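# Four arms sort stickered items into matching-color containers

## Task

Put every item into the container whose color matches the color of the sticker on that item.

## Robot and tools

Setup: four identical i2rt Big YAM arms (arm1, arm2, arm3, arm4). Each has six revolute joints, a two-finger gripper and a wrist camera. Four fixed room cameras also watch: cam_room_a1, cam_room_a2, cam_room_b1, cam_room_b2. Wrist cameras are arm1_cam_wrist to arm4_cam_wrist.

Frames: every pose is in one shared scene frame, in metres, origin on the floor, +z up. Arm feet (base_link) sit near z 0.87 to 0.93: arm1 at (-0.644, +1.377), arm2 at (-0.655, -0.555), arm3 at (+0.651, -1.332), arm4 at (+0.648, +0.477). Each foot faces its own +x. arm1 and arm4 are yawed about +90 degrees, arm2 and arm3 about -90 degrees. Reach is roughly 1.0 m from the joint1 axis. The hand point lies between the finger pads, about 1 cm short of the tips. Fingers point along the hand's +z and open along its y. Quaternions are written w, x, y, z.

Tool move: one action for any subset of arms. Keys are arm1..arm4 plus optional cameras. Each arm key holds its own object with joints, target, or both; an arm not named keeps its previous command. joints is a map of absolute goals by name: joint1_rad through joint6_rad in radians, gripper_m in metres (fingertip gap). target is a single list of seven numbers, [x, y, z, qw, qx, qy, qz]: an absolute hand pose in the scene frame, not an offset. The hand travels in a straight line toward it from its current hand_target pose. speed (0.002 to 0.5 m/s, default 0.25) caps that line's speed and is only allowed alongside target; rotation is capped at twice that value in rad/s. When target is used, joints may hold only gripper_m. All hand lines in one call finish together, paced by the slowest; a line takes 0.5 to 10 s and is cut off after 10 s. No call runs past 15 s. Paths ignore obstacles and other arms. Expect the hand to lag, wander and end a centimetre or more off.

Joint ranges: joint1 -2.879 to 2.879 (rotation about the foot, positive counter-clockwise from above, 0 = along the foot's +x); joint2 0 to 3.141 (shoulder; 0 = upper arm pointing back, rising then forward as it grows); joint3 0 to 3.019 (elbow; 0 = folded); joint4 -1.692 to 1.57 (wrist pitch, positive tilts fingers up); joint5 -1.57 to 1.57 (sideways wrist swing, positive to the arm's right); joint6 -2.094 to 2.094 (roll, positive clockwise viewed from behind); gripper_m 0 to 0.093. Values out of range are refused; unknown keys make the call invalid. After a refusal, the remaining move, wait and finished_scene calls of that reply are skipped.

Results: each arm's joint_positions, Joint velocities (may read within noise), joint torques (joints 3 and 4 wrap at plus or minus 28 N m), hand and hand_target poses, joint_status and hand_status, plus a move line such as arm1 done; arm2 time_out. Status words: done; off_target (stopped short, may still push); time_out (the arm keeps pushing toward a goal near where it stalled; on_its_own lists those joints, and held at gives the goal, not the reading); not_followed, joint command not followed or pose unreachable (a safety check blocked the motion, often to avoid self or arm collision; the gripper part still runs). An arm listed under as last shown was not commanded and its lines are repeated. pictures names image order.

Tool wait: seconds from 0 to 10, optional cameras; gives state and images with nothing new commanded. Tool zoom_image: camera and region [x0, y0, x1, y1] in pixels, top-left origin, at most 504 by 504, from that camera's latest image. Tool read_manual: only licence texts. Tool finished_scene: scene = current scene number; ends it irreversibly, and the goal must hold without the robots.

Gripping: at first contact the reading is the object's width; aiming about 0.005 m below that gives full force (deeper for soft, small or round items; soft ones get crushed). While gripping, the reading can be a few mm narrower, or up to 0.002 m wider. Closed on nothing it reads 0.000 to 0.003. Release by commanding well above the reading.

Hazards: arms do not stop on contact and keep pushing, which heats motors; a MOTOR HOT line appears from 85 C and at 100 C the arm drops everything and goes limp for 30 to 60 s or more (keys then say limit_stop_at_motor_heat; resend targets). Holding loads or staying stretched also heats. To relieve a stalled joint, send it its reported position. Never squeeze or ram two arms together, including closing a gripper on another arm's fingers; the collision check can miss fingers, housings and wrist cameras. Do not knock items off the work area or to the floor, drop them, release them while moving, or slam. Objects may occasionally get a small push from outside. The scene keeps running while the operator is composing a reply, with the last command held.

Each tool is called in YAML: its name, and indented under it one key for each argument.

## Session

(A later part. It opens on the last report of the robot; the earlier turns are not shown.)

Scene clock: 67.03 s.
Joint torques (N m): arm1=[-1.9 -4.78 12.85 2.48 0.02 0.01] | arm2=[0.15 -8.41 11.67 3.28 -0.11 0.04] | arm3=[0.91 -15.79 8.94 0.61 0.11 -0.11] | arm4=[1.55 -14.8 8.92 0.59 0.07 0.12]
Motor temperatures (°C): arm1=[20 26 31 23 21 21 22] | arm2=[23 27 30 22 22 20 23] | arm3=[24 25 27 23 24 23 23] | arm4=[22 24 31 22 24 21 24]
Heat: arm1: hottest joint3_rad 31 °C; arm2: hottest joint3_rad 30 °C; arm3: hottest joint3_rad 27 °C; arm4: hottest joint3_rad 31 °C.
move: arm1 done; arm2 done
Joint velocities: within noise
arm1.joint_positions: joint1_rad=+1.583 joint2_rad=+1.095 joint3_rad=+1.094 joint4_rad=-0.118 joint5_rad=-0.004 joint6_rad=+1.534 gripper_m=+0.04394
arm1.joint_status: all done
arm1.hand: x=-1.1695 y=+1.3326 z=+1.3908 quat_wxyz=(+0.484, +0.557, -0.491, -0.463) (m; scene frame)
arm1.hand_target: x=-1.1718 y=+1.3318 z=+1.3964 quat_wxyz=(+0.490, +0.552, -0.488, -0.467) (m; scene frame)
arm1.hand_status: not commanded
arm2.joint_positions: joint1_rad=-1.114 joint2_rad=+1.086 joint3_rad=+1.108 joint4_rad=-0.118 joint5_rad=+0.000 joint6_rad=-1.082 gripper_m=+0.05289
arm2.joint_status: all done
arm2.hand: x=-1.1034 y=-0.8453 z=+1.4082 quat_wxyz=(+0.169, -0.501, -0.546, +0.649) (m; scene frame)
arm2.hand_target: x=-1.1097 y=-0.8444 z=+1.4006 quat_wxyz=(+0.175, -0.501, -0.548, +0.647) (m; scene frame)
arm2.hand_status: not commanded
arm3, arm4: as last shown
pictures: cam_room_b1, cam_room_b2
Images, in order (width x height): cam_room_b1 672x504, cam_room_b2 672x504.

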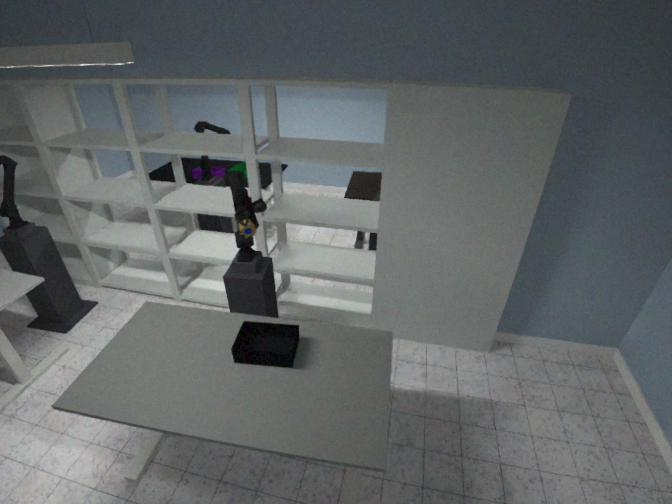

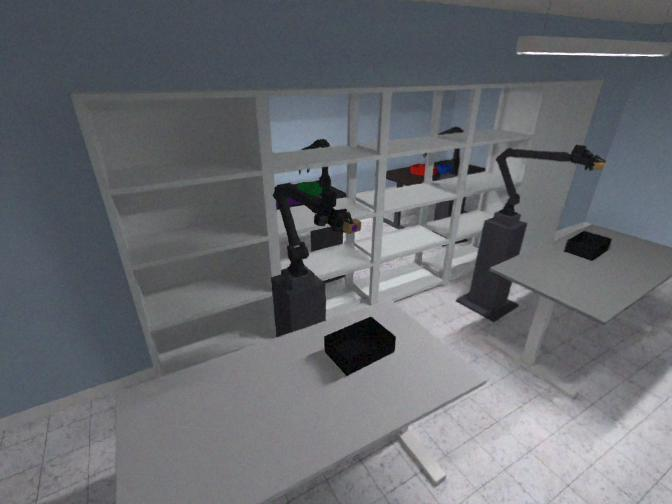

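move:
  arm1: {"joints":{"joint2_rad":0.75,"joint3_rad":0.75,"joint4_rad":-1.57,"joint6_rad":-0.06}}
  arm2: {"joints":{"joint2_rad":0.75,"joint3_rad":0.75,"joint4_rad":-1.57,"joint6_rad":-0.12}}
  arm3: {"joints":{"joint2_rad":0.6,"joint3_rad":1.3,"joint4_rad":-1.48}}
  arm4: {"joints":{"joint2_rad":0.6,"joint3_rad":1.3,"joint4_rad":-1.48}}
  cameras: []

move:
  arm1: {"joints":{"joint1_rad":-2.31}}
  arm2: {"joints":{"joint1_rad":0.81}}
  arm3: {"joints":{"joint1_rad":-1.85}}
  arm4: {"joints":{"joint1_rad":0.92}}
  cameras: []

move:
  arm1: {"target":[-0.36,1.15,1.10,0,0.3007,0.9537,0],"speed":0.3}
  arm2: {"target":[-0.37,-0.77,1.10,0,0.2588,0.9659,0],"speed":0.3}
  cameras: []

move:
  arm1: {"target":[-0.09,0.94,1.085,0,0.3007,0.9537,0],"speed":0.25}
  arm2: {"target":[-0.10,-0.975,1.085,0,0.2588,0.9659,0],"speed":0.25}
  cameras: ["arm1_cam_wrist","arm2_cam_wrist","cam_room_a1"]

move:
  arm1: {"target":[-0.09,0.94,1.02,0,0.3007,0.9537,0],"speed":0.15}
  arm2: {"target":[-0.10,-0.975,1.02,0,0.2588,0.9659,0],"speed":0.15}
  cameras: []

move:
  arm1: {"target":[-0.09,0.94,0.985,0,0.3007,0.9537,0],"speed":0.05}
  arm2: {"target":[-0.10,-0.975,0.982,0,0.2588,0.9659,0],"speed":0.05}
  cameras: ["cam_room_a1"]

zoom_image:
  camera: "cam_room_a1"
  region: [340, 160, 420, 230]

Scene clock: 79.33 s.
Joint torques (N m): arm1=[-1.55 1.08 11.55 0.09 0.05 -0.09] | arm2=[0.15 -2.43 10.25 0.24 -0.11 0.21] | arm3=[1.2 2.32 10.19 1.2 0.11 -0.1] | arm4=[1.32 1.96 8.77 0.75 0.07 0.13]
Motor temperatures (°C): arm1=[20 25 32 23 21 21 22] | arm2=[23 26 31 22 22 20 24] | arm3=[24 25 27 23 24 23 23] | arm4=[22 24 32 22 24 21 24]
Heat: arm1: hottest joint3_rad 32 °C; arm2: hottest joint3_rad 31 °C; arm3: hottest joint3_rad 27 °C; arm4: hottest joint3_rad 32 °C.
move: arm1 done; arm2 done; arm3 done; arm4 done
Joint velocities: within noise
arm1.joint_positions: joint1_rad=+1.583 joint2_rad=+0.747 joint3_rad=+0.741 joint4_rad=-1.561 joint5_rad=-0.004 joint6_rad=-0.052 gripper_m=+0.04394
arm1.joint_status: all done
arm1.hand: x=-0.8131 y=+1.3626 z=+1.1061 quat_wxyz=(+0.000, +0.998, +0.066, -0.010) (m; scene frame)
arm1.hand_target: x=-0.8132 y=+1.3624 z=+1.1092 quat_wxyz=(+0.000, +0.997, +0.071, -0.008) (m; scene frame)
arm1.hand_status: not commanded
arm2.joint_positions: joint1_rad=-1.114 joint2_rad=+0.747 joint3_rad=+0.755 joint4_rad=-1.558 joint5_rad=+0.000 joint6_rad=-0.135 gripper_m=+0.05287
arm2.joint_status: all done
arm2.hand: x=-0.8045 y=-0.6516 z=+1.1226 quat_wxyz=(-0.001, -0.938, -0.347, +0.009) (m; scene frame)
arm2.hand_target: x=-0.8017 y=-0.6485 z=+1.1201 quat_wxyz=(+0.000, -0.942, -0.336, -0.001) (m; scene frame)
arm2.hand_status: not commanded
arm3.joint_positions: joint1_rad=+1.691 joint2_rad=+0.593 joint3_rad=+1.276 joint4_rad=-1.474 joint5_rad=-0.002 joint6_rad=+0.005 gripper_m=+0.09398
arm3.joint_status: all done
arm3.hand: x=+0.8653 y=-1.3254 z=+1.3327 quat_wxyz=(-0.381, +0.000, -0.925, +0.005) (m; scene frame)
arm3.hand_target: x=+0.8650 y=-1.3260 z=+1.3413 quat_wxyz=(-0.386, +0.002, -0.923, +0.007) (m; scene frame)
arm3.hand_status: not commanded
arm4.joint_positions: joint1_rad=-1.627 joint2_rad=+0.594 joint3_rad=+1.283 joint4_rad=-1.470 joint5_rad=+0.001 joint6_rad=-0.011 gripper_m=+0.09398
arm4.joint_status: all done
arm4.hand: x=+0.8655 y=+0.4784 z=+1.3469 quat_wxyz=(-0.383, +0.006, -0.924, +0.004) (m; scene frame)
arm4.hand_target: x=+0.8647 y=+0.4800 z=+1.3516 quat_wxyz=(-0.383, +0.004, -0.924, +0.000) (m; scene frame)
arm4.hand_status: not commanded
pictures: none
No camera images: "cameras" was empty.

Scene clock: 81.97 s.
Joint torques (N m): arm1=[-2.55 1.08 11.21 0.09 -0.07 -0.04] | arm2=[1.03 -2.32 10.26 0.24 -0.03 0.18] | arm3=[0.56 1.67 10.26 1.18 -0.01 -0.1] | arm4=[0.62 2.26 8.85 0.79 0.07 0.13]
Motor temperatures (°C): arm1=[20 25 32 23 21 21 22] | arm2=[23 26 31 22 22 20 24] | arm3=[24 25 27 23 24 23 23] | arm4=[22 24 31 22 24 21 24]
Heat: arm1: hottest joint3_rad 32 °C; arm2: hottest joint3_rad 31 °C; arm3: hottest joint3_rad 27 °C; arm4: hottest joint3_rad 31 °C.
move: arm1 done; arm2 done; arm3 done; arm4 done
Joint velocities: within noise
arm1.joint_positions: joint1_rad=-2.303 joint2_rad=+0.747 joint3_rad=+0.741 joint4_rad=-1.561 joint5_rad=-0.002 joint6_rad=-0.055 gripper_m=+0.04399
arm1.joint_status: all done
arm1.hand: x=-0.5047 y=+1.2702 z=+1.1010 quat_wxyz=(+0.006, -0.300, -0.954, +0.001) (m; scene frame)
arm1.hand_target: x=-0.5050 y=+1.2694 z=+1.1042 quat_wxyz=(+0.007, -0.301, -0.954, -0.001) (m; scene frame)
arm1.hand_status: not commanded
arm2.joint_positions: joint1_rad=+0.805 joint2_rad=+0.747 joint3_rad=+0.755 joint4_rad=-1.558 joint5_rad=-0.001 joint6_rad=-0.133 gripper_m=+0.05294
arm2.joint_status: all done
arm2.hand: x=-0.5144 y=-0.6631 z=+1.1231 quat_wxyz=(-0.010, -0.255, -0.967, +0.002) (m; scene frame)
arm2.hand_target: x=-0.5171 y=-0.6600 z=+1.1206 quat_wxyz=(-0.001, -0.259, -0.966, -0.002) (m; scene frame)
arm2.hand_status: not commanded
arm3.joint_positions: joint1_rad=-1.839 joint2_rad=+0.595 joint3_rad=+1.276 joint4_rad=-1.474 joint5_rad=+0.001 joint6_rad=+0.005 gripper_m=+0.09402
arm3.joint_status: all done
arm3.hand: x=+0.4512 y=-1.2430 z=+1.3307 quat_wxyz=(+0.066, -0.908, +0.184, +0.371) (m; scene frame)
arm3.hand_target: x=+0.4529 y=-1.2411 z=+1.3397 quat_wxyz=(+0.070, -0.905, +0.186, +0.376) (m; scene frame)
arm3.hand_status: not commanded
arm4.joint_positions: joint1_rad=+0.916 joint2_rad=+0.594 joint3_rad=+1.283 joint4_rad=-1.470 joint5_rad=+0.000 joint6_rad=-0.011 gripper_m=+0.09402
arm4.joint_status: all done
arm4.hand: x=+0.4724 y=+0.6006 z=+1.3483 quat_wxyz=(-0.113, +0.883, -0.268, -0.369) (m; scene frame)
arm4.hand_target: x=+0.4726 y=+0.5995 z=+1.3531 quat_wxyz=(-0.111, +0.882, -0.271, -0.370) (m; scene frame)
arm4.hand_status: not commanded
pictures: none
No camera images: "cameras" was empty.

Scene clock: 83.27 s.
Joint torques (N m): arm1=[-2.84 -6.36 14.67 0.47 -0.07 -0.04] | arm2=[1.32 -9.88 14.17 0.75 0.13 0.21] | arm3=[0.5 1.85 10.22 1.18 -0.01 -0.1] | arm4=[0.91 2.2 8.69 0.77 0.07 0.12]
Motor temperatures (°C): arm1=[20 25 32 23 21 21 22] | arm2=[23 26 31 22 22 20 24] | arm3=[24 25 27 23 24 23 23] | arm4=[22 24 31 22 24 21 24]
Heat: arm1: hottest joint3_rad 32 °C; arm2: hottest joint3_rad 31 °C; arm3: hottest joint3_rad 27 °C; arm4: hottest joint3_rad 31 °C.
move: arm1 off_target; arm2 off_target
Joint velocities: within noise
arm1.joint_positions: joint1_rad=-2.310 joint2_rad=+1.294 joint3_rad=+1.038 joint4_rad=-1.360 joint5_rad=-0.005 joint6_rad=-0.063 gripper_m=+0.04399
arm1.joint_status: not commanded
arm1.hand: x=-0.3727 y=+1.1648 z=+1.0802 quat_wxyz=(+0.028, -0.299, -0.954, -0.010) (m; scene frame)
arm1.hand_target: x=-0.3608 y=+1.1508 z=+1.1001 quat_wxyz=(+0.000, -0.301, -0.954, +0.000) (m; scene frame)
arm1.hand_status: off_target (0.028 m and 3.4 deg from the pose sent, 0.188 m and 0.7 deg at the start)
arm2.joint_positions: joint1_rad=+0.805 joint2_rad=+1.295 joint3_rad=+0.998 joint4_rad=-1.322 joint5_rad=-0.001 joint6_rad=-0.132 gripper_m=+0.05294
arm2.joint_status: not commanded
arm2.hand: x=-0.3866 y=-0.7599 z=+1.0842 quat_wxyz=(+0.021, -0.255, -0.967, -0.011) (m; scene frame)
arm2.hand_target: x=-0.3707 y=-0.7695 z=+1.1003 quat_wxyz=(+0.000, -0.259, -0.966, +0.000) (m; scene frame)
arm2.hand_status: off_target (0.025 m and 2.8 deg from the pose sent, 0.181 m and 1.3 deg at the start)
arm3, arm4: as last shown
pictures: none
No camera images: "cameras" was empty.

Scene clock: 85.63 s.
Joint torques (N m): arm1=[-2.2 -20.19 16.2 -0.05 -0.06 0.03] | arm2=[1.08 -23.18 15.73 0.12 0.13 0.17] | arm3=[0.44 1.73 10.22 1.17 -0.01 -0.09] | arm4=[1.14 2.2 8.73 0.85 0.04 0.13]
Motor temperatures (°C): arm1=[20 25 32 23 21 21 22] | arm2=[23 26 31 22 22 20 24] | arm3=[24 25 27 23 24 23 23] | arm4=[22 24 31 22 24 21 24]
Heat: arm1: hottest joint3_rad 32 °C; arm2: hottest joint3_rad 31 °C; arm3: hottest joint3_rad 27 °C; arm4: hottest joint3_rad 31 °C.
move: arm1 off_target; arm2 off_target
Joint velocities: within noise
arm1.joint_positions: joint1_rad=-2.310 joint2_rad=+2.272 joint3_rad=+2.355 joint4_rad=-1.684 joint5_rad=-0.006 joint6_rad=-0.063 gripper_m=+0.04399
arm1.joint_status: not commanded
arm1.hand: x=-0.0991 y=+0.9480 z=+1.0665 quat_wxyz=(+0.021, -0.299, -0.954, -0.007) (m; scene frame)
arm1.hand_target: x=-0.0908 y=+0.9408 z=+1.0852 quat_wxyz=(-0.001, -0.301, -0.954, +0.000) (m; scene frame)
arm1.hand_status: off_target (0.022 m and 2.5 deg from the pose sent, 0.361 m and 3.4 deg at the start)
arm2.joint_positions: joint1_rad=+0.805 joint2_rad=+2.224 joint3_rad=+2.246 joint4_rad=-1.611 joint5_rad=+0.000 joint6_rad=-0.132 gripper_m=+0.05294
arm2.joint_status: not commanded
arm2.hand: x=-0.1111 y=-0.9687 z=+1.0805 quat_wxyz=(+0.008, -0.255, -0.967, -0.005) (m; scene frame)
arm2.hand_target: x=-0.1007 y=-0.9746 z=+1.0850 quat_wxyz=(-0.001, -0.259, -0.966, +0.000) (m; scene frame)
arm2.hand_status: off_target (0.014 m and 1.2 deg from the pose sent, 0.358 m and 2.8 deg at the start)
arm3, arm4: as last shown
pictures: arm1_cam_wrist, arm2_cam_wrist, cam_room_a1
Images, in order (width x height): arm1_cam_wrist 672x504, arm2_cam_wrist 672x504, cam_room_a1 672x504.

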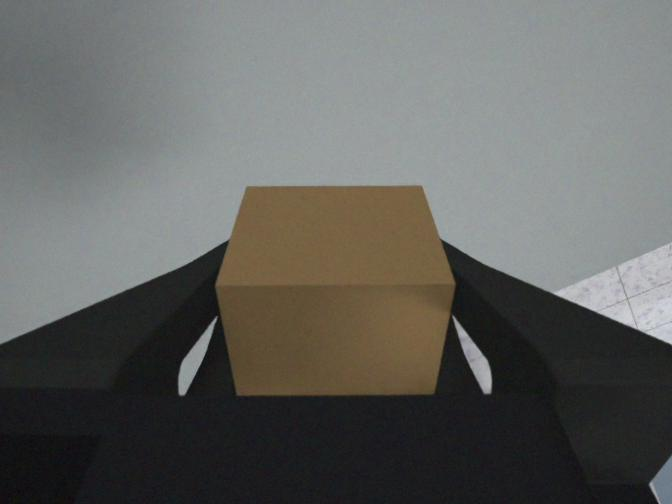

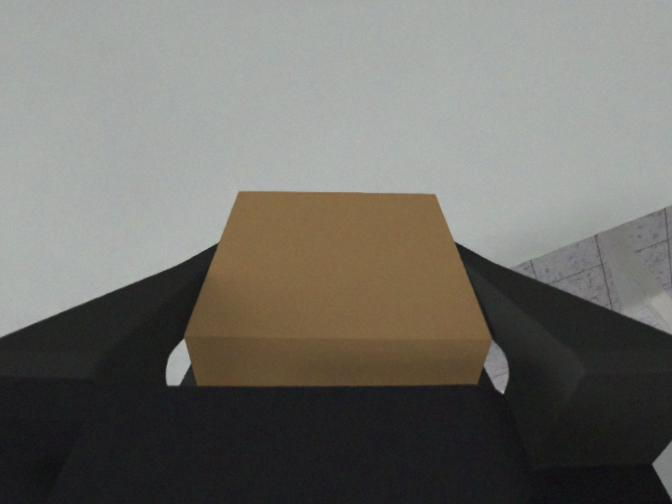

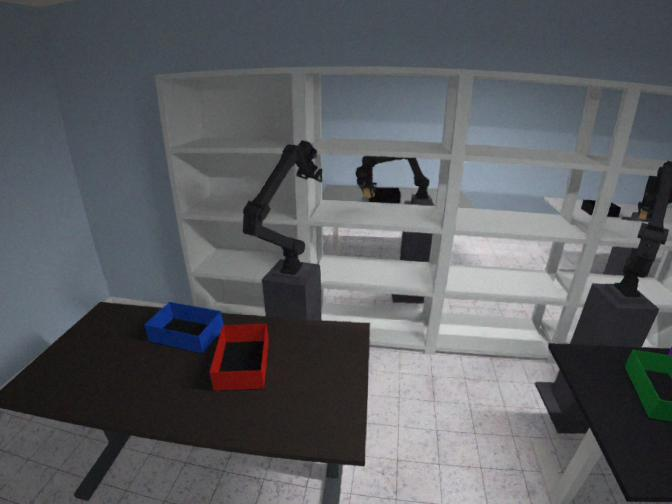

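Scene clock: 86.67 s.
Joint torques (N m): arm1=[-2.43 -20.42 11.02 0.66 -0.05 0.07] | arm2=[1.03 -23.24 10.26 1.31 0.13 0.17] | arm3=[0.62 1.73 10.22 1.2 -0.01 -0.1] | arm4=[1.14 1.96 8.77 0.75 0.07 0.15]
Motor temperatures (°C): arm1=[20 25 32 23 21 21 22] | arm2=[23 26 31 22 22 20 24] | arm3=[24 25 27 23 24 23 23] | arm4=[22 24 31 22 24 21 24]
Heat: arm1: hottest joint3_rad 32 °C; arm2: hottest joint3_rad 31 °C; arm3: hottest joint3_rad 27 °C; arm4: hottest joint3_rad 31 °C.
move: arm1 done; arm2 off_target
Joint velocities: within noise
arm1.joint_positions: joint1_rad=-2.310 joint2_rad=+2.275 joint3_rad=+2.232 joint4_rad=-1.533 joint5_rad=-0.006 joint6_rad=-0.063 gripper_m=+0.04399
arm1.joint_status: not commanded
arm1.hand: x=-0.0938 y=+0.9434 z=+1.0168 quat_wxyz=(+0.010, -0.299, -0.954, -0.003) (m; scene frame)
arm1.hand_target: x=-0.0900 y=+0.9401 z=+1.0200 quat_wxyz=(+0.000, -0.301, -0.954, +0.000) (m; scene frame)
arm1.hand_status: done (0.006 m and 1.2 deg from the pose sent, 0.048 m and 2.5 deg at the start)
arm2.joint_positions: joint1_rad=+0.805 joint2_rad=+2.235 joint3_rad=+2.159 joint4_rad=-1.476 joint5_rad=+0.000 joint6_rad=-0.132 gripper_m=+0.05294
arm2.joint_status: not commanded
arm2.hand: x=-0.1024 y=-0.9752 z=+1.0395 quat_wxyz=(-0.009, -0.255, -0.967, +0.002) (m; scene frame)
arm2.hand_target: x=-0.1005 y=-0.9748 z=+1.0201 quat_wxyz=(+0.000, -0.259, -0.966, +0.000) (m; scene frame)
arm2.hand_status: off_target (0.020 m and 1.1 deg from the pose sent, 0.062 m and 1.2 deg at the start)
arm3, arm4: as last shown
pictures: none
No camera images: "cameras" was empty.

Scene clock: 88.00 s.
Joint torques (N m): arm1=[-2.08 -19.6 9.03 1.13 -0.02 0.05] | arm2=[1.03 -22.89 9.77 1.33 0.13 0.16] | arm3=[0.44 1.79 10.26 1.2 0 -0.1] | arm4=[1.03 2.32 8.79 0.77 0.05 0.17]
Motor temperatures (°C): arm1=[20 25 32 23 21 21 22] | arm2=[23 26 31 22 22 20 24] | arm3=[24 25 27 23 24 23 23] | arm4=[22 24 31 22 24 21 24]
Heat: arm1: hottest joint3_rad 32 °C; arm2: hottest joint3_rad 31 °C; arm3: hottest joint3_rad 27 °C; arm4: hottest joint3_rad 31 °C.
move: arm1 off_target; arm2 off_target
Joint velocities: within noise
arm1.joint_positions: joint1_rad=-2.310 joint2_rad=+2.275 joint3_rad=+2.186 joint4_rad=-1.461 joint5_rad=-0.007 joint6_rad=-0.063 gripper_m=+0.04399
arm1.joint_status: not commanded
arm1.hand: x=-0.0897 y=+0.9402 z=+0.9996 quat_wxyz=(-0.003, -0.299, -0.954, +0.002) (m; scene frame)
arm1.hand_target: x=-0.0901 y=+0.9403 z=+0.9852 quat_wxyz=(+0.000, -0.301, -0.954, +0.000) (m; scene frame)
arm1.hand_status: off_target (0.015 m and 0.5 deg from the pose sent, 0.032 m and 1.1 deg at the start)
arm2.joint_positions: joint1_rad=+0.805 joint2_rad=+2.247 joint3_rad=+2.097 joint4_rad=-1.391 joint5_rad=+0.000 joint6_rad=-0.132 gripper_m=+0.05294
arm2.joint_status: not commanded
arm2.hand: x=-0.1002 y=-0.9768 z=+1.0087 quat_wxyz=(-0.014, -0.255, -0.967, +0.004) (m; scene frame)
arm2.hand_target: x=-0.1008 y=-0.9745 z=+0.9823 quat_wxyz=(+0.000, -0.259, -0.966, +0.000) (m; scene frame)
arm2.hand_status: off_target (0.027 m and 1.8 deg from the pose sent, 0.058 m and 1.1 deg at the start)
arm3, arm4: as last shown
pictures: cam_room_a1
Images, in order (width x height): cam_room_a1 672x504.

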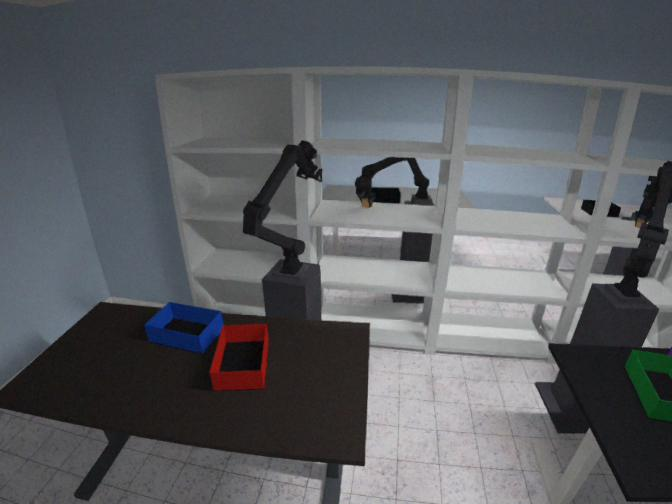

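Scaled by 6.300.

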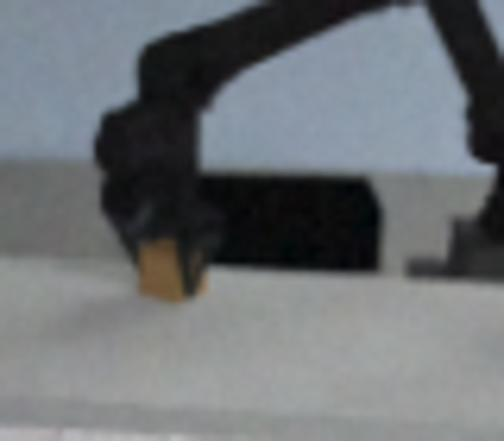

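move:
  arm1: {"joints":{"gripper_m":0.08}}
  arm2: {"target":[-0.10,-0.975,0.967,0,0.2588,0.9659,0],"speed":0.04}
  cameras: []

move:
  arm1: {"target":[-0.095,0.945,1.095,0,0.3007,0.9537,0],"speed":0.25}
  arm2: {"joints":{"gripper_m":0.088}}
  cameras: ["arm1_cam_wrist","arm2_cam_wrist"]

move:
  arm1: {"target":[-0.38,1.17,1.10,0,0.3007,0.9537,0],"speed":0.35}
  arm2: {"target":[-0.102,-0.976,1.09,0,0.2588,0.9659,0],"speed":0.2}
  cameras: ["arm2_cam_wrist"]

move:
  arm1: {"joints":{"joint2_rad":0.75,"joint3_rad":0.75,"joint4_rad":-1.57}}
  arm2: {"target":[-0.39,-0.75,1.10,0,0.2588,0.9659,0],"speed":0.35}
  arm4: {"target":[0.14,0.80,1.14,0.1504,-0.8259,0.2604,0.4769],"speed":0.35}
  cameras: []

move:
  arm2: {"joints":{"joint2_rad":0.75,"joint3_rad":0.75,"joint4_rad":-1.57}}
  arm3: {"target":[0.14,-1.11,1.15,0.1294,-0.8365,0.2241,0.483],"speed":0.35}
  arm4: {"target":[-0.03,0.925,1.05,0.1504,-0.8259,0.2604,0.4769],"speed":0.3}
  cameras: ["arm4_cam_wrist"]

move:
  arm3: {"target":[-0.045,-1.012,1.055,0.1294,-0.8365,0.2241,0.483],"speed":0.3}
  arm4: {"target":[-0.085,0.957,1.005,0.1504,-0.8259,0.2604,0.4769],"speed":0.2}
  cameras: ["arm3_cam_wrist","arm4_cam_wrist"]

Scene clock: 98.83 s.
Joint torques (N m): arm1=[-1.67 -19.96 9.09 0.92 -0.11 0.05] | arm2=[1.2 -22.07 8.44 1.99 0.02 0.17] | arm3=[0.56 1.73 10.26 1.14 -0.02 -0.1] | arm4=[1.03 2.37 8.81 0.8 0.06 0.11]
Motor temperatures (°C): arm1=[20 26 32 23 21 21 22] | arm2=[23 27 31 22 22 20 24] | arm3=[24 25 27 23 24 23 23] | arm4=[22 23 30 22 24 21 24]
Heat: arm1: hottest joint3_rad 32 °C; arm2: hottest joint3_rad 31 °C; arm3: hottest joint3_rad 27 °C; arm4: hottest joint3_rad 30 °C.
move: arm1 done; arm2 off_target
Joint velocities: within noise
arm1.joint_positions: joint1_rad=-2.316 joint2_rad=+2.275 joint3_rad=+2.185 joint4_rad=-1.450 joint5_rad=-0.005 joint6_rad=-0.063 gripper_m=+0.07995
arm1.joint_status: all done
arm1.hand: x=-0.0911 y=+0.9348 z=+0.9993 quat_wxyz=(-0.007, -0.302, -0.953, +0.004) (m; scene frame)
arm1.hand_target: x=-0.0903 y=+0.9401 z=+0.9852 quat_wxyz=(+0.000, -0.301, -0.954, +0.000) (m; scene frame)
arm1.hand_status: not commanded
arm2.joint_positions: joint1_rad=+0.805 joint2_rad=+2.247 joint3_rad=+2.088 joint4_rad=-1.376 joint5_rad=+0.003 joint6_rad=-0.132 gripper_m=+0.05294
arm2.joint_status: not commanded
arm2.hand: x=-0.0996 y=-0.9777 z=+1.0053 quat_wxyz=(-0.017, -0.255, -0.967, +0.006) (m; scene frame)
arm2.hand_target: x=-0.1015 y=-0.9740 z=+0.9678 quat_wxyz=(+0.000, -0.259, -0.966, +0.000) (m; scene frame)
arm2.hand_status: off_target (0.038 m and 2.1 deg from the pose sent, 0.042 m and 1.8 deg at the start)
arm3, arm4: as last shown
pictures: none
No camera images: "cameras" was empty.

Scene clock: 100.00 s.
Joint torques (N m): arm1=[-1.49 -21.13 15.02 0.01 -0.03 0.06] | arm2=[0.44 -22.01 8.46 1.51 0.07 0.13] | arm3=[0.56 1.96 10.24 1.14 -0.01 -0.11] | arm4=[1.14 2.37 8.76 0.77 0.07 0.16]
Motor temperatures (°C): arm1=[20 26 32 23 21 21 22] | arm2=[23 27 31 22 22 20 24] | arm3=[24 25 27 23 24 23 23] | arm4=[22 23 30 22 24 21 24]
Heat: arm1: hottest joint3_rad 32 °C; arm2: hottest joint3_rad 31 °C; arm3: hottest joint3_rad 27 °C; arm4: hottest joint3_rad 30 °C.
move: arm1 off_target; arm2 done
Joint velocities: within noise
arm1.joint_positions: joint1_rad=-2.316 joint2_rad=+2.261 joint3_rad=+2.340 joint4_rad=-1.686 joint5_rad=-0.006 joint6_rad=-0.061 gripper_m=+0.07996
arm1.joint_status: not commanded
arm1.hand: x=-0.1049 y=+0.9471 z=+1.0684 quat_wxyz=(+0.023, -0.303, -0.953, -0.008) (m; scene frame)
arm1.hand_target: x=-0.0960 y=+0.9457 z=+1.0948 quat_wxyz=(-0.001, -0.301, -0.954, +0.000) (m; scene frame)
arm1.hand_status: off_target (0.029 m and 2.8 deg from the pose sent, 0.096 m and 1.0 deg at the start; a joint's target at an end of its range on 12 of 35 steps)
arm2.joint_positions: joint1_rad=+0.812 joint2_rad=+2.247 joint3_rad=+2.088 joint4_rad=-1.363 joint5_rad=+0.002 joint6_rad=-0.129 gripper_m=+0.08792
arm2.joint_status: all done
arm2.hand: x=-0.0941 y=-0.9757 z=+1.0055 quat_wxyz=(-0.023, -0.253, -0.967, +0.008) (m; scene frame)
arm2.hand_target: x=-0.1015 y=-0.9740 z=+0.9678 quat_wxyz=(+0.000, -0.259, -0.966, +0.000) (m; scene frame)
arm2.hand_status: not commanded
arm3, arm4: as last shown
pictures: arm1_cam_wrist, arm2_cam_wrist
Images, in order (width x height): arm1_cam_wrist 672x504, arm2_cam_wrist 672x504.

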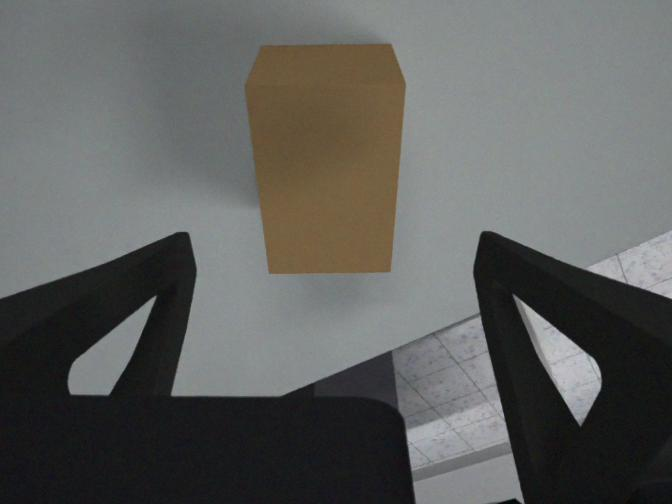

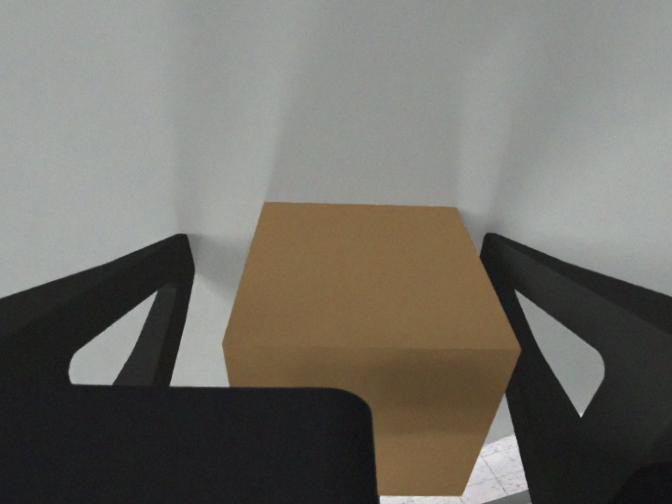

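Scene clock: 101.73 s.
Joint torques (N m): arm1=[-1.2 -4.84 10.91 0.39 -0.03 -0.01] | arm2=[0.26 -25.35 15.08 0.12 -0.03 0.11] | arm3=[0.62 1.79 10.26 1.16 -0.01 -0.11] | arm4=[0.91 1.85 8.87 0.9 0.07 0.14]
Motor temperatures (°C): arm1=[20 26 32 23 21 21 22] | arm2=[23 27 31 22 22 20 24] | arm3=[24 25 27 23 24 23 23] | arm4=[22 23 30 22 24 21 24]
Heat: arm1: hottest joint3_rad 32 °C; arm2: hottest joint3_rad 31 °C; arm3: hottest joint3_rad 27 °C; arm4: hottest joint3_rad 30 °C.
move: arm1 done; arm2 off_target
Joint velocities: within noise
arm1.joint_positions: joint1_rad=-2.316 joint2_rad=+1.211 joint3_rad=+1.019 joint4_rad=-1.362 joint5_rad=-0.006 joint6_rad=-0.061 gripper_m=+0.07996
arm1.joint_status: not commanded
arm1.hand: x=-0.3822 y=+1.1700 z=+1.0996 quat_wxyz=(-0.001, -0.303, -0.953, +0.001) (m; scene frame)
arm1.hand_target: x=-0.3800 y=+1.1699 z=+1.1001 quat_wxyz=(+0.000, -0.301, -0.954, +0.000) (m; scene frame)
arm1.hand_status: done (0.002 m and 0.3 deg from the pose sent, 0.355 m and 2.8 deg at the start)
arm2.joint_positions: joint1_rad=+0.812 joint2_rad=+2.247 joint3_rad=+2.262 joint4_rad=-1.624 joint5_rad=+0.003 joint6_rad=-0.129 gripper_m=+0.08794
arm2.joint_status: not commanded
arm2.hand: x=-0.1076 y=-0.9662 z=+1.0717 quat_wxyz=(+0.017, -0.253, -0.967, -0.007) (m; scene frame)
arm2.hand_target: x=-0.1028 y=-0.9755 z=+1.0900 quat_wxyz=(-0.001, -0.259, -0.966, +0.000) (m; scene frame)
arm2.hand_status: off_target (0.021 m and 2.2 deg from the pose sent, 0.085 m and 2.9 deg at the start)
arm3, arm4: as last shown
pictures: arm2_cam_wrist
Images, in order (width x height): arm2_cam_wrist 672x504.

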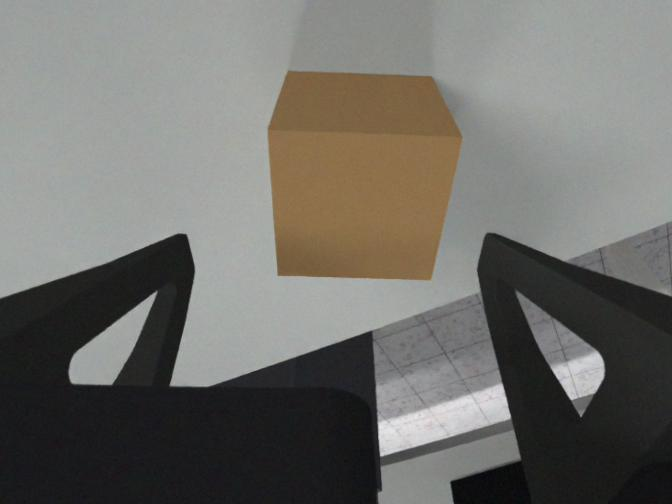

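Scene clock: 103.87 s.
Joint torques (N m): arm1=[-1.49 0.62 10.78 0.34 -0.04 0.02] | arm2=[1.44 -8.88 9.57 0.44 -0.02 0.21] | arm3=[0.44 1.73 10.24 1.17 -0.01 -0.1] | arm4=[1.32 -14.74 12.59 1.95 0.23 0.14]
Motor temperatures (°C): arm1=[20 26 32 23 21 21 22] | arm2=[23 27 31 22 22 20 24] | arm3=[24 24 27 23 24 23 23] | arm4=[22 23 30 22 24 21 24]
Heat: arm1: hottest joint3_rad 32 °C; arm2: hottest joint3_rad 31 °C; arm3: hottest joint3_rad 27 °C; arm4: hottest joint3_rad 30 °C.
move: arm1 done; arm2 done; arm4 off_target
Joint velocities: within noise
arm1.joint_positions: joint1_rad=-2.316 joint2_rad=+0.748 joint3_rad=+0.748 joint4_rad=-1.564 joint5_rad=-0.006 joint6_rad=-0.061 gripper_m=+0.07996
arm1.joint_status: all done
arm1.hand: x=-0.5048 y=+1.2685 z=+1.1036 quat_wxyz=(+0.004, -0.303, -0.953, -0.001) (m; scene frame)
arm1.hand_target: x=-0.5049 y=+1.2695 z=+1.1041 quat_wxyz=(+0.006, -0.301, -0.954, -0.002) (m; scene frame)
arm1.hand_status: not commanded
arm2.joint_positions: joint1_rad=+0.815 joint2_rad=+1.220 joint3_rad=+0.994 joint4_rad=-1.320 joint5_rad=+0.003 joint6_rad=-0.120 gripper_m=+0.08794
arm2.joint_status: not commanded
arm2.hand: x=-0.3881 y=-0.7556 z=+1.1059 quat_wxyz=(-0.011, -0.257, -0.966, +0.004) (m; scene frame)
arm2.hand_target: x=-0.3901 y=-0.7500 z=+1.1001 quat_wxyz=(+0.000, -0.259, -0.966, +0.000) (m; scene frame)
arm2.hand_status: done (0.008 m and 1.4 deg from the pose sent, 0.357 m and 2.2 deg at the start)
arm3.joint_positions: joint1_rad=-1.839 joint2_rad=+0.595 joint3_rad=+1.276 joint4_rad=-1.474 joint5_rad=+0.001 joint6_rad=+0.005 gripper_m=+0.09402
arm3.joint_status: not commanded
arm3.hand: x=+0.4512 y=-1.2430 z=+1.3307 quat_wxyz=(+0.066, -0.908, +0.184, +0.371) (m; scene frame)
arm3.hand_target: x=+0.4529 y=-1.2411 z=+1.3397 quat_wxyz=(+0.070, -0.905, +0.186, +0.376) (m; scene frame)
arm3.hand_status: not commanded
arm4.joint_positions: joint1_rad=+0.960 joint2_rad=+1.421 joint3_rad=+1.007 joint4_rad=-0.193 joint5_rad=+0.054 joint6_rad=+0.015 gripper_m=+0.09402
arm4.joint_status: not commanded
arm4.hand: x=+0.1574 y=+0.7936 z=+1.1017 quat_wxyz=(-0.144, +0.846, -0.262, -0.442) (m; scene frame)
arm4.hand_target: x=+0.1422 y=+0.7987 z=+1.1404 quat_wxyz=(-0.150, +0.826, -0.260, -0.477) (m; scene frame)
arm4.hand_status: off_target (0.043 m and 4.7 deg from the pose sent, 0.440 m and 14.6 deg at the start)
pictures: none
No camera images: "cameras" was empty.

Scene clock: 105.77 s.
Joint torques (N m): arm1=[-1.26 1.03 10.62 0.31 0 0.02] | arm2=[1.61 -2.37 9.89 0.34 -0.02 0.21] | arm3=[2.37 -12.63 11.66 2.41 0.19 0.02] | arm4=[0.38 -22.12 12.72 0.94 -0.04 0.03]
Motor temperatures (°C): arm1=[20 26 32 23 21 21 22] | arm2=[23 27 31 22 22 20 24] | arm3=[24 24 28 23 24 23 23] | arm4=[22 23 31 22 24 21 24]
Heat: arm1: hottest joint3_rad 32 °C; arm2: hottest joint3_rad 31 °C; arm3: hottest joint3_rad 28 °C; arm4: hottest joint3_rad 31 °C.
move: arm2 done; arm3 off_target; arm4 off_target
Joint velocities: within noise
arm1: as last shown
arm2.joint_positions: joint1_rad=+0.815 joint2_rad=+0.748 joint3_rad=+0.759 joint4_rad=-1.560 joint5_rad=+0.003 joint6_rad=-0.119 gripper_m=+0.08794
arm2.joint_status: all done
arm2.hand: x=-0.5133 y=-0.6627 z=+1.1246 quat_wxyz=(-0.010, -0.257, -0.966, +0.004) (m; scene frame)
arm2.hand_target: x=-0.5160 y=-0.6587 z=+1.1207 quat_wxyz=(+0.000, -0.259, -0.966, +0.000) (m; scene frame)
arm2.hand_status: not commanded
arm3.joint_positions: joint1_rad=-1.820 joint2_rad=+1.282 joint3_rad=+0.971 joint4_rad=-0.262 joint5_rad=+0.149 joint6_rad=+0.066 gripper_m=+0.09402
arm3.joint_status: not commanded
arm3.hand: x=+0.1494 y=-1.1057 z=+1.1276 quat_wxyz=(+0.131, -0.848, +0.227, +0.460) (m; scene frame)
arm3.hand_target: x=+0.1407 y=-1.1102 z=+1.1499 quat_wxyz=(+0.129, -0.837, +0.224, +0.483) (m; scene frame)
arm3.hand_status: off_target (0.025 m and 3.0 deg from the pose sent, 0.384 m and 17.5 deg at the start)
arm4.joint_positions: joint1_rad=+0.946 joint2_rad=+2.000 joint3_rad=+1.562 joint4_rad=-0.115 joint5_rad=+0.038 joint6_rad=+0.015 gripper_m=+0.09402
arm4.joint_status: not commanded
arm4.hand: x=-0.0187 y=+0.9126 z=+1.0361 quat_wxyz=(-0.147, +0.833, -0.261, -0.466) (m; scene frame)
arm4.hand_target: x=-0.0288 y=+0.9244 z=+1.0502 quat_wxyz=(-0.150, +0.826, -0.260, -0.477) (m; scene frame)
arm4.hand_status: off_target (0.022 m and 1.6 deg from the pose sent, 0.235 m and 4.7 deg at the start)
pictures: arm4_cam_wrist
Images, in order (width x height): arm4_cam_wrist 672x504.

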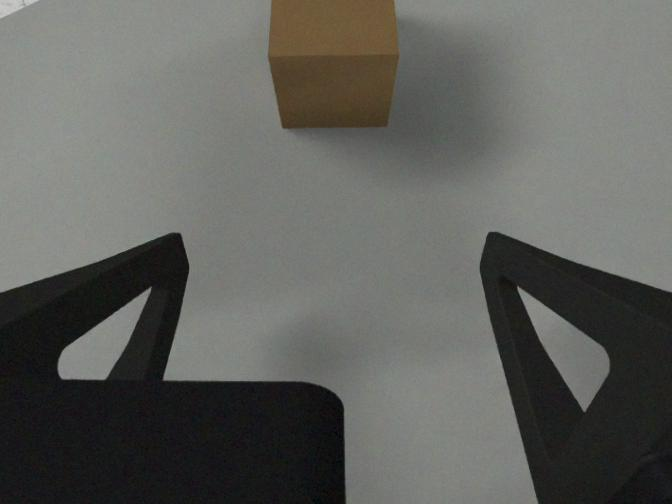

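Scene clock: 107.27 s.
Joint torques (N m): arm1=[-1.08 1.38 10.71 0.36 0.02 0.03] | arm2=[1.67 -2.26 9.92 0.32 -0.02 0.22] | arm3=[0.67 -21.01 13.44 2 -0.02 -0.12] | arm4=[0.5 -23.24 12.45 0.8 0.01 0.05]
Motor temperatures (°C): arm1=[20 26 32 23 21 21 22] | arm2=[23 27 31 22 22 20 24] | arm3=[24 24 28 23 24 23 23] | arm4=[22 23 31 22 24 21 24]
Heat: arm1: hottest joint3_rad 32 °C; arm2: hottest joint3_rad 31 °C; arm3: hottest joint3_rad 28 °C; arm4: hottest joint3_rad 31 °C.
move: arm3 off_target; arm4 off_target
Joint velocities: within noise
arm1, arm2: as last shown
arm3.joint_positions: joint1_rad=-1.840 joint2_rad=+1.874 joint3_rad=+1.404 joint4_rad=-0.106 joint5_rad=+0.114 joint6_rad=+0.058 gripper_m=+0.09402
arm3.joint_status: not commanded
arm3.hand: x=-0.0312 y=-1.0274 z=+1.0280 quat_wxyz=(+0.122, -0.851, +0.224, +0.460) (m; scene frame)
arm3.hand_target: x=-0.0430 y=-1.0127 z=+1.0554 quat_wxyz=(+0.130, -0.836, +0.224, +0.483) (m; scene frame)
arm3.hand_status: off_target (0.034 m and 3.2 deg from the pose sent, 0.228 m and 3.0 deg at the start)
arm4.joint_positions: joint1_rad=+0.946 joint2_rad=+2.188 joint3_rad=+1.800 joint4_rad=-0.131 joint5_rad=+0.040 joint6_rad=+0.011 gripper_m=+0.09402
arm4.joint_status: not commanded
arm4.hand: x=-0.0751 y=+0.9490 z=+1.0144 quat_wxyz=(-0.153, +0.825, -0.258, -0.479) (m; scene frame)
arm4.hand_target: x=-0.0839 y=+0.9564 z=+1.0048 quat_wxyz=(-0.150, +0.826, -0.260, -0.477) (m; scene frame)
arm4.hand_status: off_target (0.016 m and 0.5 deg from the pose sent, 0.086 m and 1.6 deg at the start)
pictures: arm3_cam_wrist, arm4_cam_wrist
Images, in order (width x height): arm3_cam_wrist 672x504, arm4_cam_wrist 672x504.

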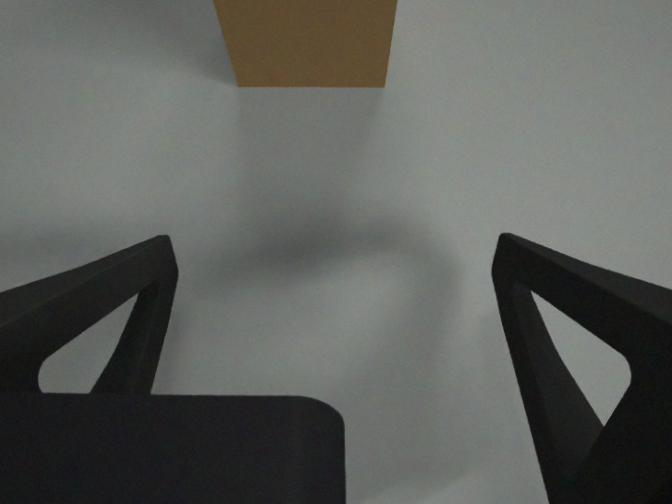

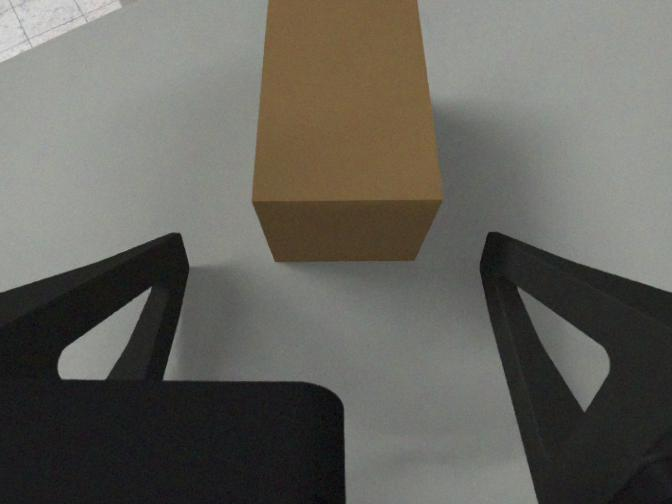

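move:
  arm3: {"target":[-0.095,-1.013,1.015,0.1294,-0.8365,0.2241,0.483],"speed":0.2}
  arm4: {"target":[-0.112,0.975,0.998,0.1504,-0.8259,0.2604,0.4769],"speed":0.15}
  cameras: ["arm3_cam_wrist","arm4_cam_wrist"]

Scene clock: 114.40 s.
Joint torques (N m): arm1=[-1.79 0.97 10.65 0.08 -0.01 -0.02] | arm2=[1.49 -2.32 9.92 0.36 -0.02 0.22] | arm3=[2.73 -19.6 12.67 1.87 0.18 -0.05] | arm4=[0.67 -24.12 12.72 0.75 -0.04 0.1]
Motor temperatures (°C): arm1=[20 26 32 23 21 21 22] | arm2=[23 27 31 22 22 20 23] | arm3=[24 25 29 23 24 23 23] | arm4=[22 24 32 22 24 21 24]
Heat: arm1: hottest joint3_rad 32 °C; arm2: hottest joint3_rad 31 °C; arm3: hottest joint3_rad 29 °C; arm4: hottest joint3_rad 32 °C.
move: arm3 off_target; arm4 off_target
Joint velocities: within noise
arm1, arm2: as last shown
arm3.joint_positions: joint1_rad=-1.838 joint2_rad=+1.995 joint3_rad=+1.546 joint4_rad=-0.079 joint5_rad=+0.134 joint6_rad=+0.064 gripper_m=+0.09402
arm3.joint_status: not commanded
arm3.hand: x=-0.0762 y=-1.0072 z=+1.0213 quat_wxyz=(+0.132, -0.837, +0.230, +0.479) (m; scene frame)
arm3.hand_target: x=-0.0937 y=-1.0138 z=+1.0149 quat_wxyz=(+0.129, -0.837, +0.224, +0.483) (m; scene frame)
arm3.hand_status: off_target (0.021 m and 0.8 deg from the pose sent, 0.067 m and 3.2 deg at the start)
arm4.joint_positions: joint1_rad=+0.946 joint2_rad=+2.280 joint3_rad=+1.961 joint4_rad=-0.192 joint5_rad=+0.040 joint6_rad=+0.011 gripper_m=+0.09402
arm4.joint_status: not commanded
arm4.hand: x=-0.1035 y=+0.9672 z=+1.0150 quat_wxyz=(-0.154, +0.823, -0.258, -0.483) (m; scene frame)
arm4.hand_target: x=-0.1105 y=+0.9740 z=+0.9981 quat_wxyz=(-0.151, +0.826, -0.260, -0.477) (m; scene frame)
arm4.hand_status: off_target (0.021 m and 0.9 deg from the pose sent, 0.048 m and 0.5 deg at the start)
pictures: arm3_cam_wrist, arm4_cam_wrist
Images, in order (width x height): arm3_cam_wrist 672x504, arm4_cam_wrist 672x504.

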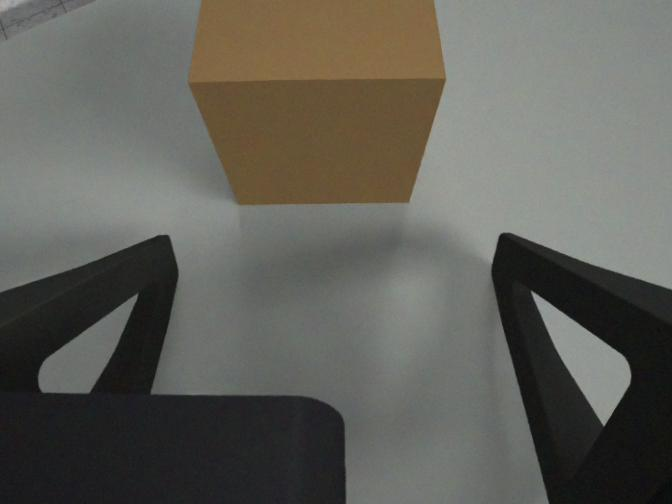

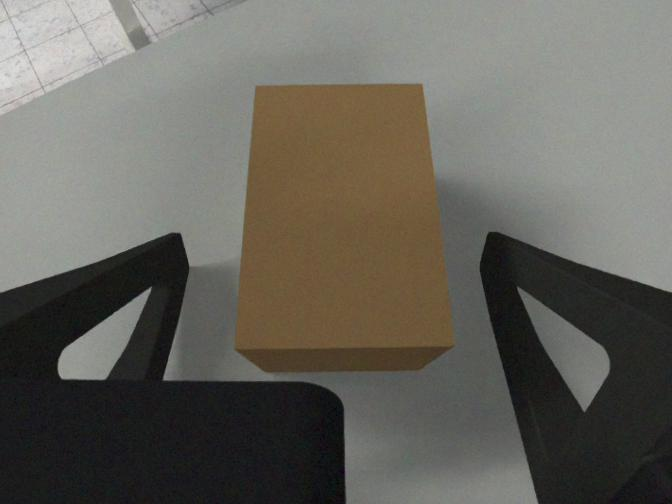

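move:
  arm3: {"target":[-0.142,-0.991,1.01,0.1294,-0.8365,0.2241,0.483],"speed":0.15}
  arm4: {"joints":{"gripper_m":0.036}}
  cameras: ["arm3_cam_wrist","arm4_cam_wrist"]

Scene clock: 118.67 s.
Joint torques (N m): arm1=[-1.2 0.85 10.77 0.17 -0.01 0] | arm2=[1.61 -2.37 9.95 0.32 -0.01 0.22] | arm3=[2.32 -21.89 13.08 0.98 0.01 -0.08] | arm4=[0.97 -24.47 12.67 0.88 -0.02 0.07]
Motor temperatures (°C): arm1=[20 25 31 23 21 21 22] | arm2=[23 26 31 22 22 20 23] | arm3=[24 25 29 23 24 23 23] | arm4=[22 25 32 22 24 21 24]
Heat: arm1: hottest joint3_rad 31 °C; arm2: hottest joint3_rad 31 °C; arm3: hottest joint3_rad 29 °C; arm4: hottest joint3_rad 32 °C.
move: arm3 off_target; arm4 off_target
Joint velocities: within noise
arm1, arm2: as last shown
arm3.joint_positions: joint1_rad=-1.838 joint2_rad=+2.127 joint3_rad=+1.762 joint4_rad=-0.140 joint5_rad=+0.135 joint6_rad=+0.065 gripper_m=+0.09402
arm3.joint_status: not commanded
arm3.hand: x=-0.1275 y=-0.9862 z=+1.0234 quat_wxyz=(+0.133, -0.831, +0.229, +0.489) (m; scene frame)
arm3.hand_target: x=-0.1407 y=-0.9916 z=+1.0101 quat_wxyz=(+0.129, -0.836, +0.224, +0.483) (m; scene frame)
arm3.hand_status: off_target (0.020 m and 1.2 deg from the pose sent, 0.069 m and 0.8 deg at the start)
arm4.joint_positions: joint1_rad=+0.944 joint2_rad=+2.280 joint3_rad=+1.961 joint4_rad=-0.192 joint5_rad=+0.040 joint6_rad=+0.011 gripper_m=+0.04444
arm4.joint_status: gripper_m off_target (ended at +0.04446, target +0.03600)
arm4.hand: x=-0.1029 y=+0.9681 z=+1.0148 quat_wxyz=(-0.154, +0.823, -0.258, -0.483) (m; scene frame)
arm4.hand_target: x=-0.1104 y=+0.9742 z=+0.9980 quat_wxyz=(-0.151, +0.826, -0.260, -0.477) (m; scene frame)
arm4.hand_status: not commanded
pictures: arm3_cam_wrist, arm4_cam_wrist
Images, in order (width x height): arm3_cam_wrist 672x504, arm4_cam_wrist 672x504.

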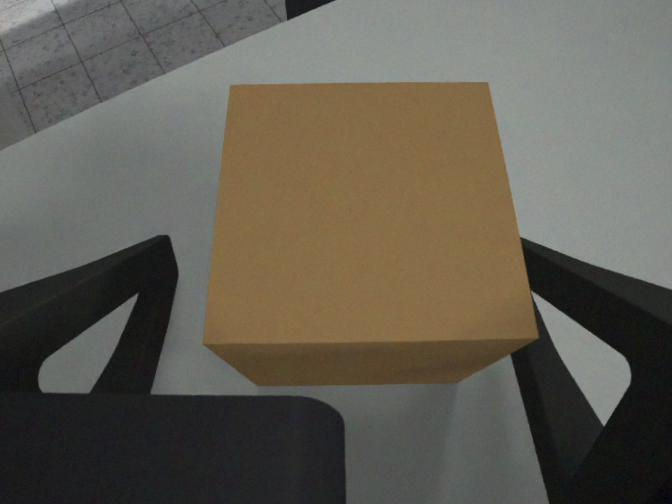

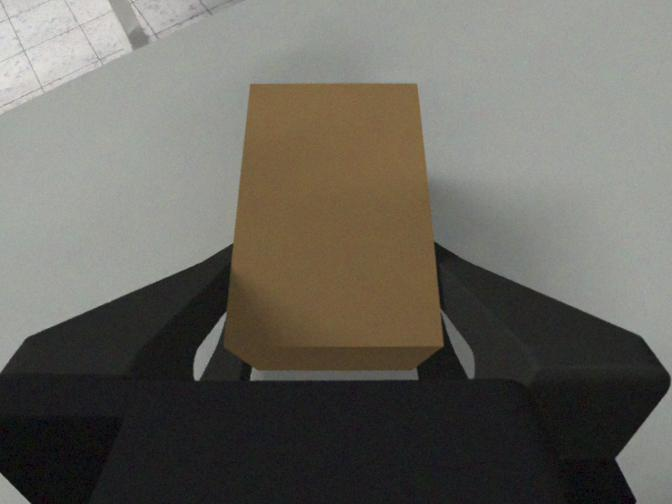

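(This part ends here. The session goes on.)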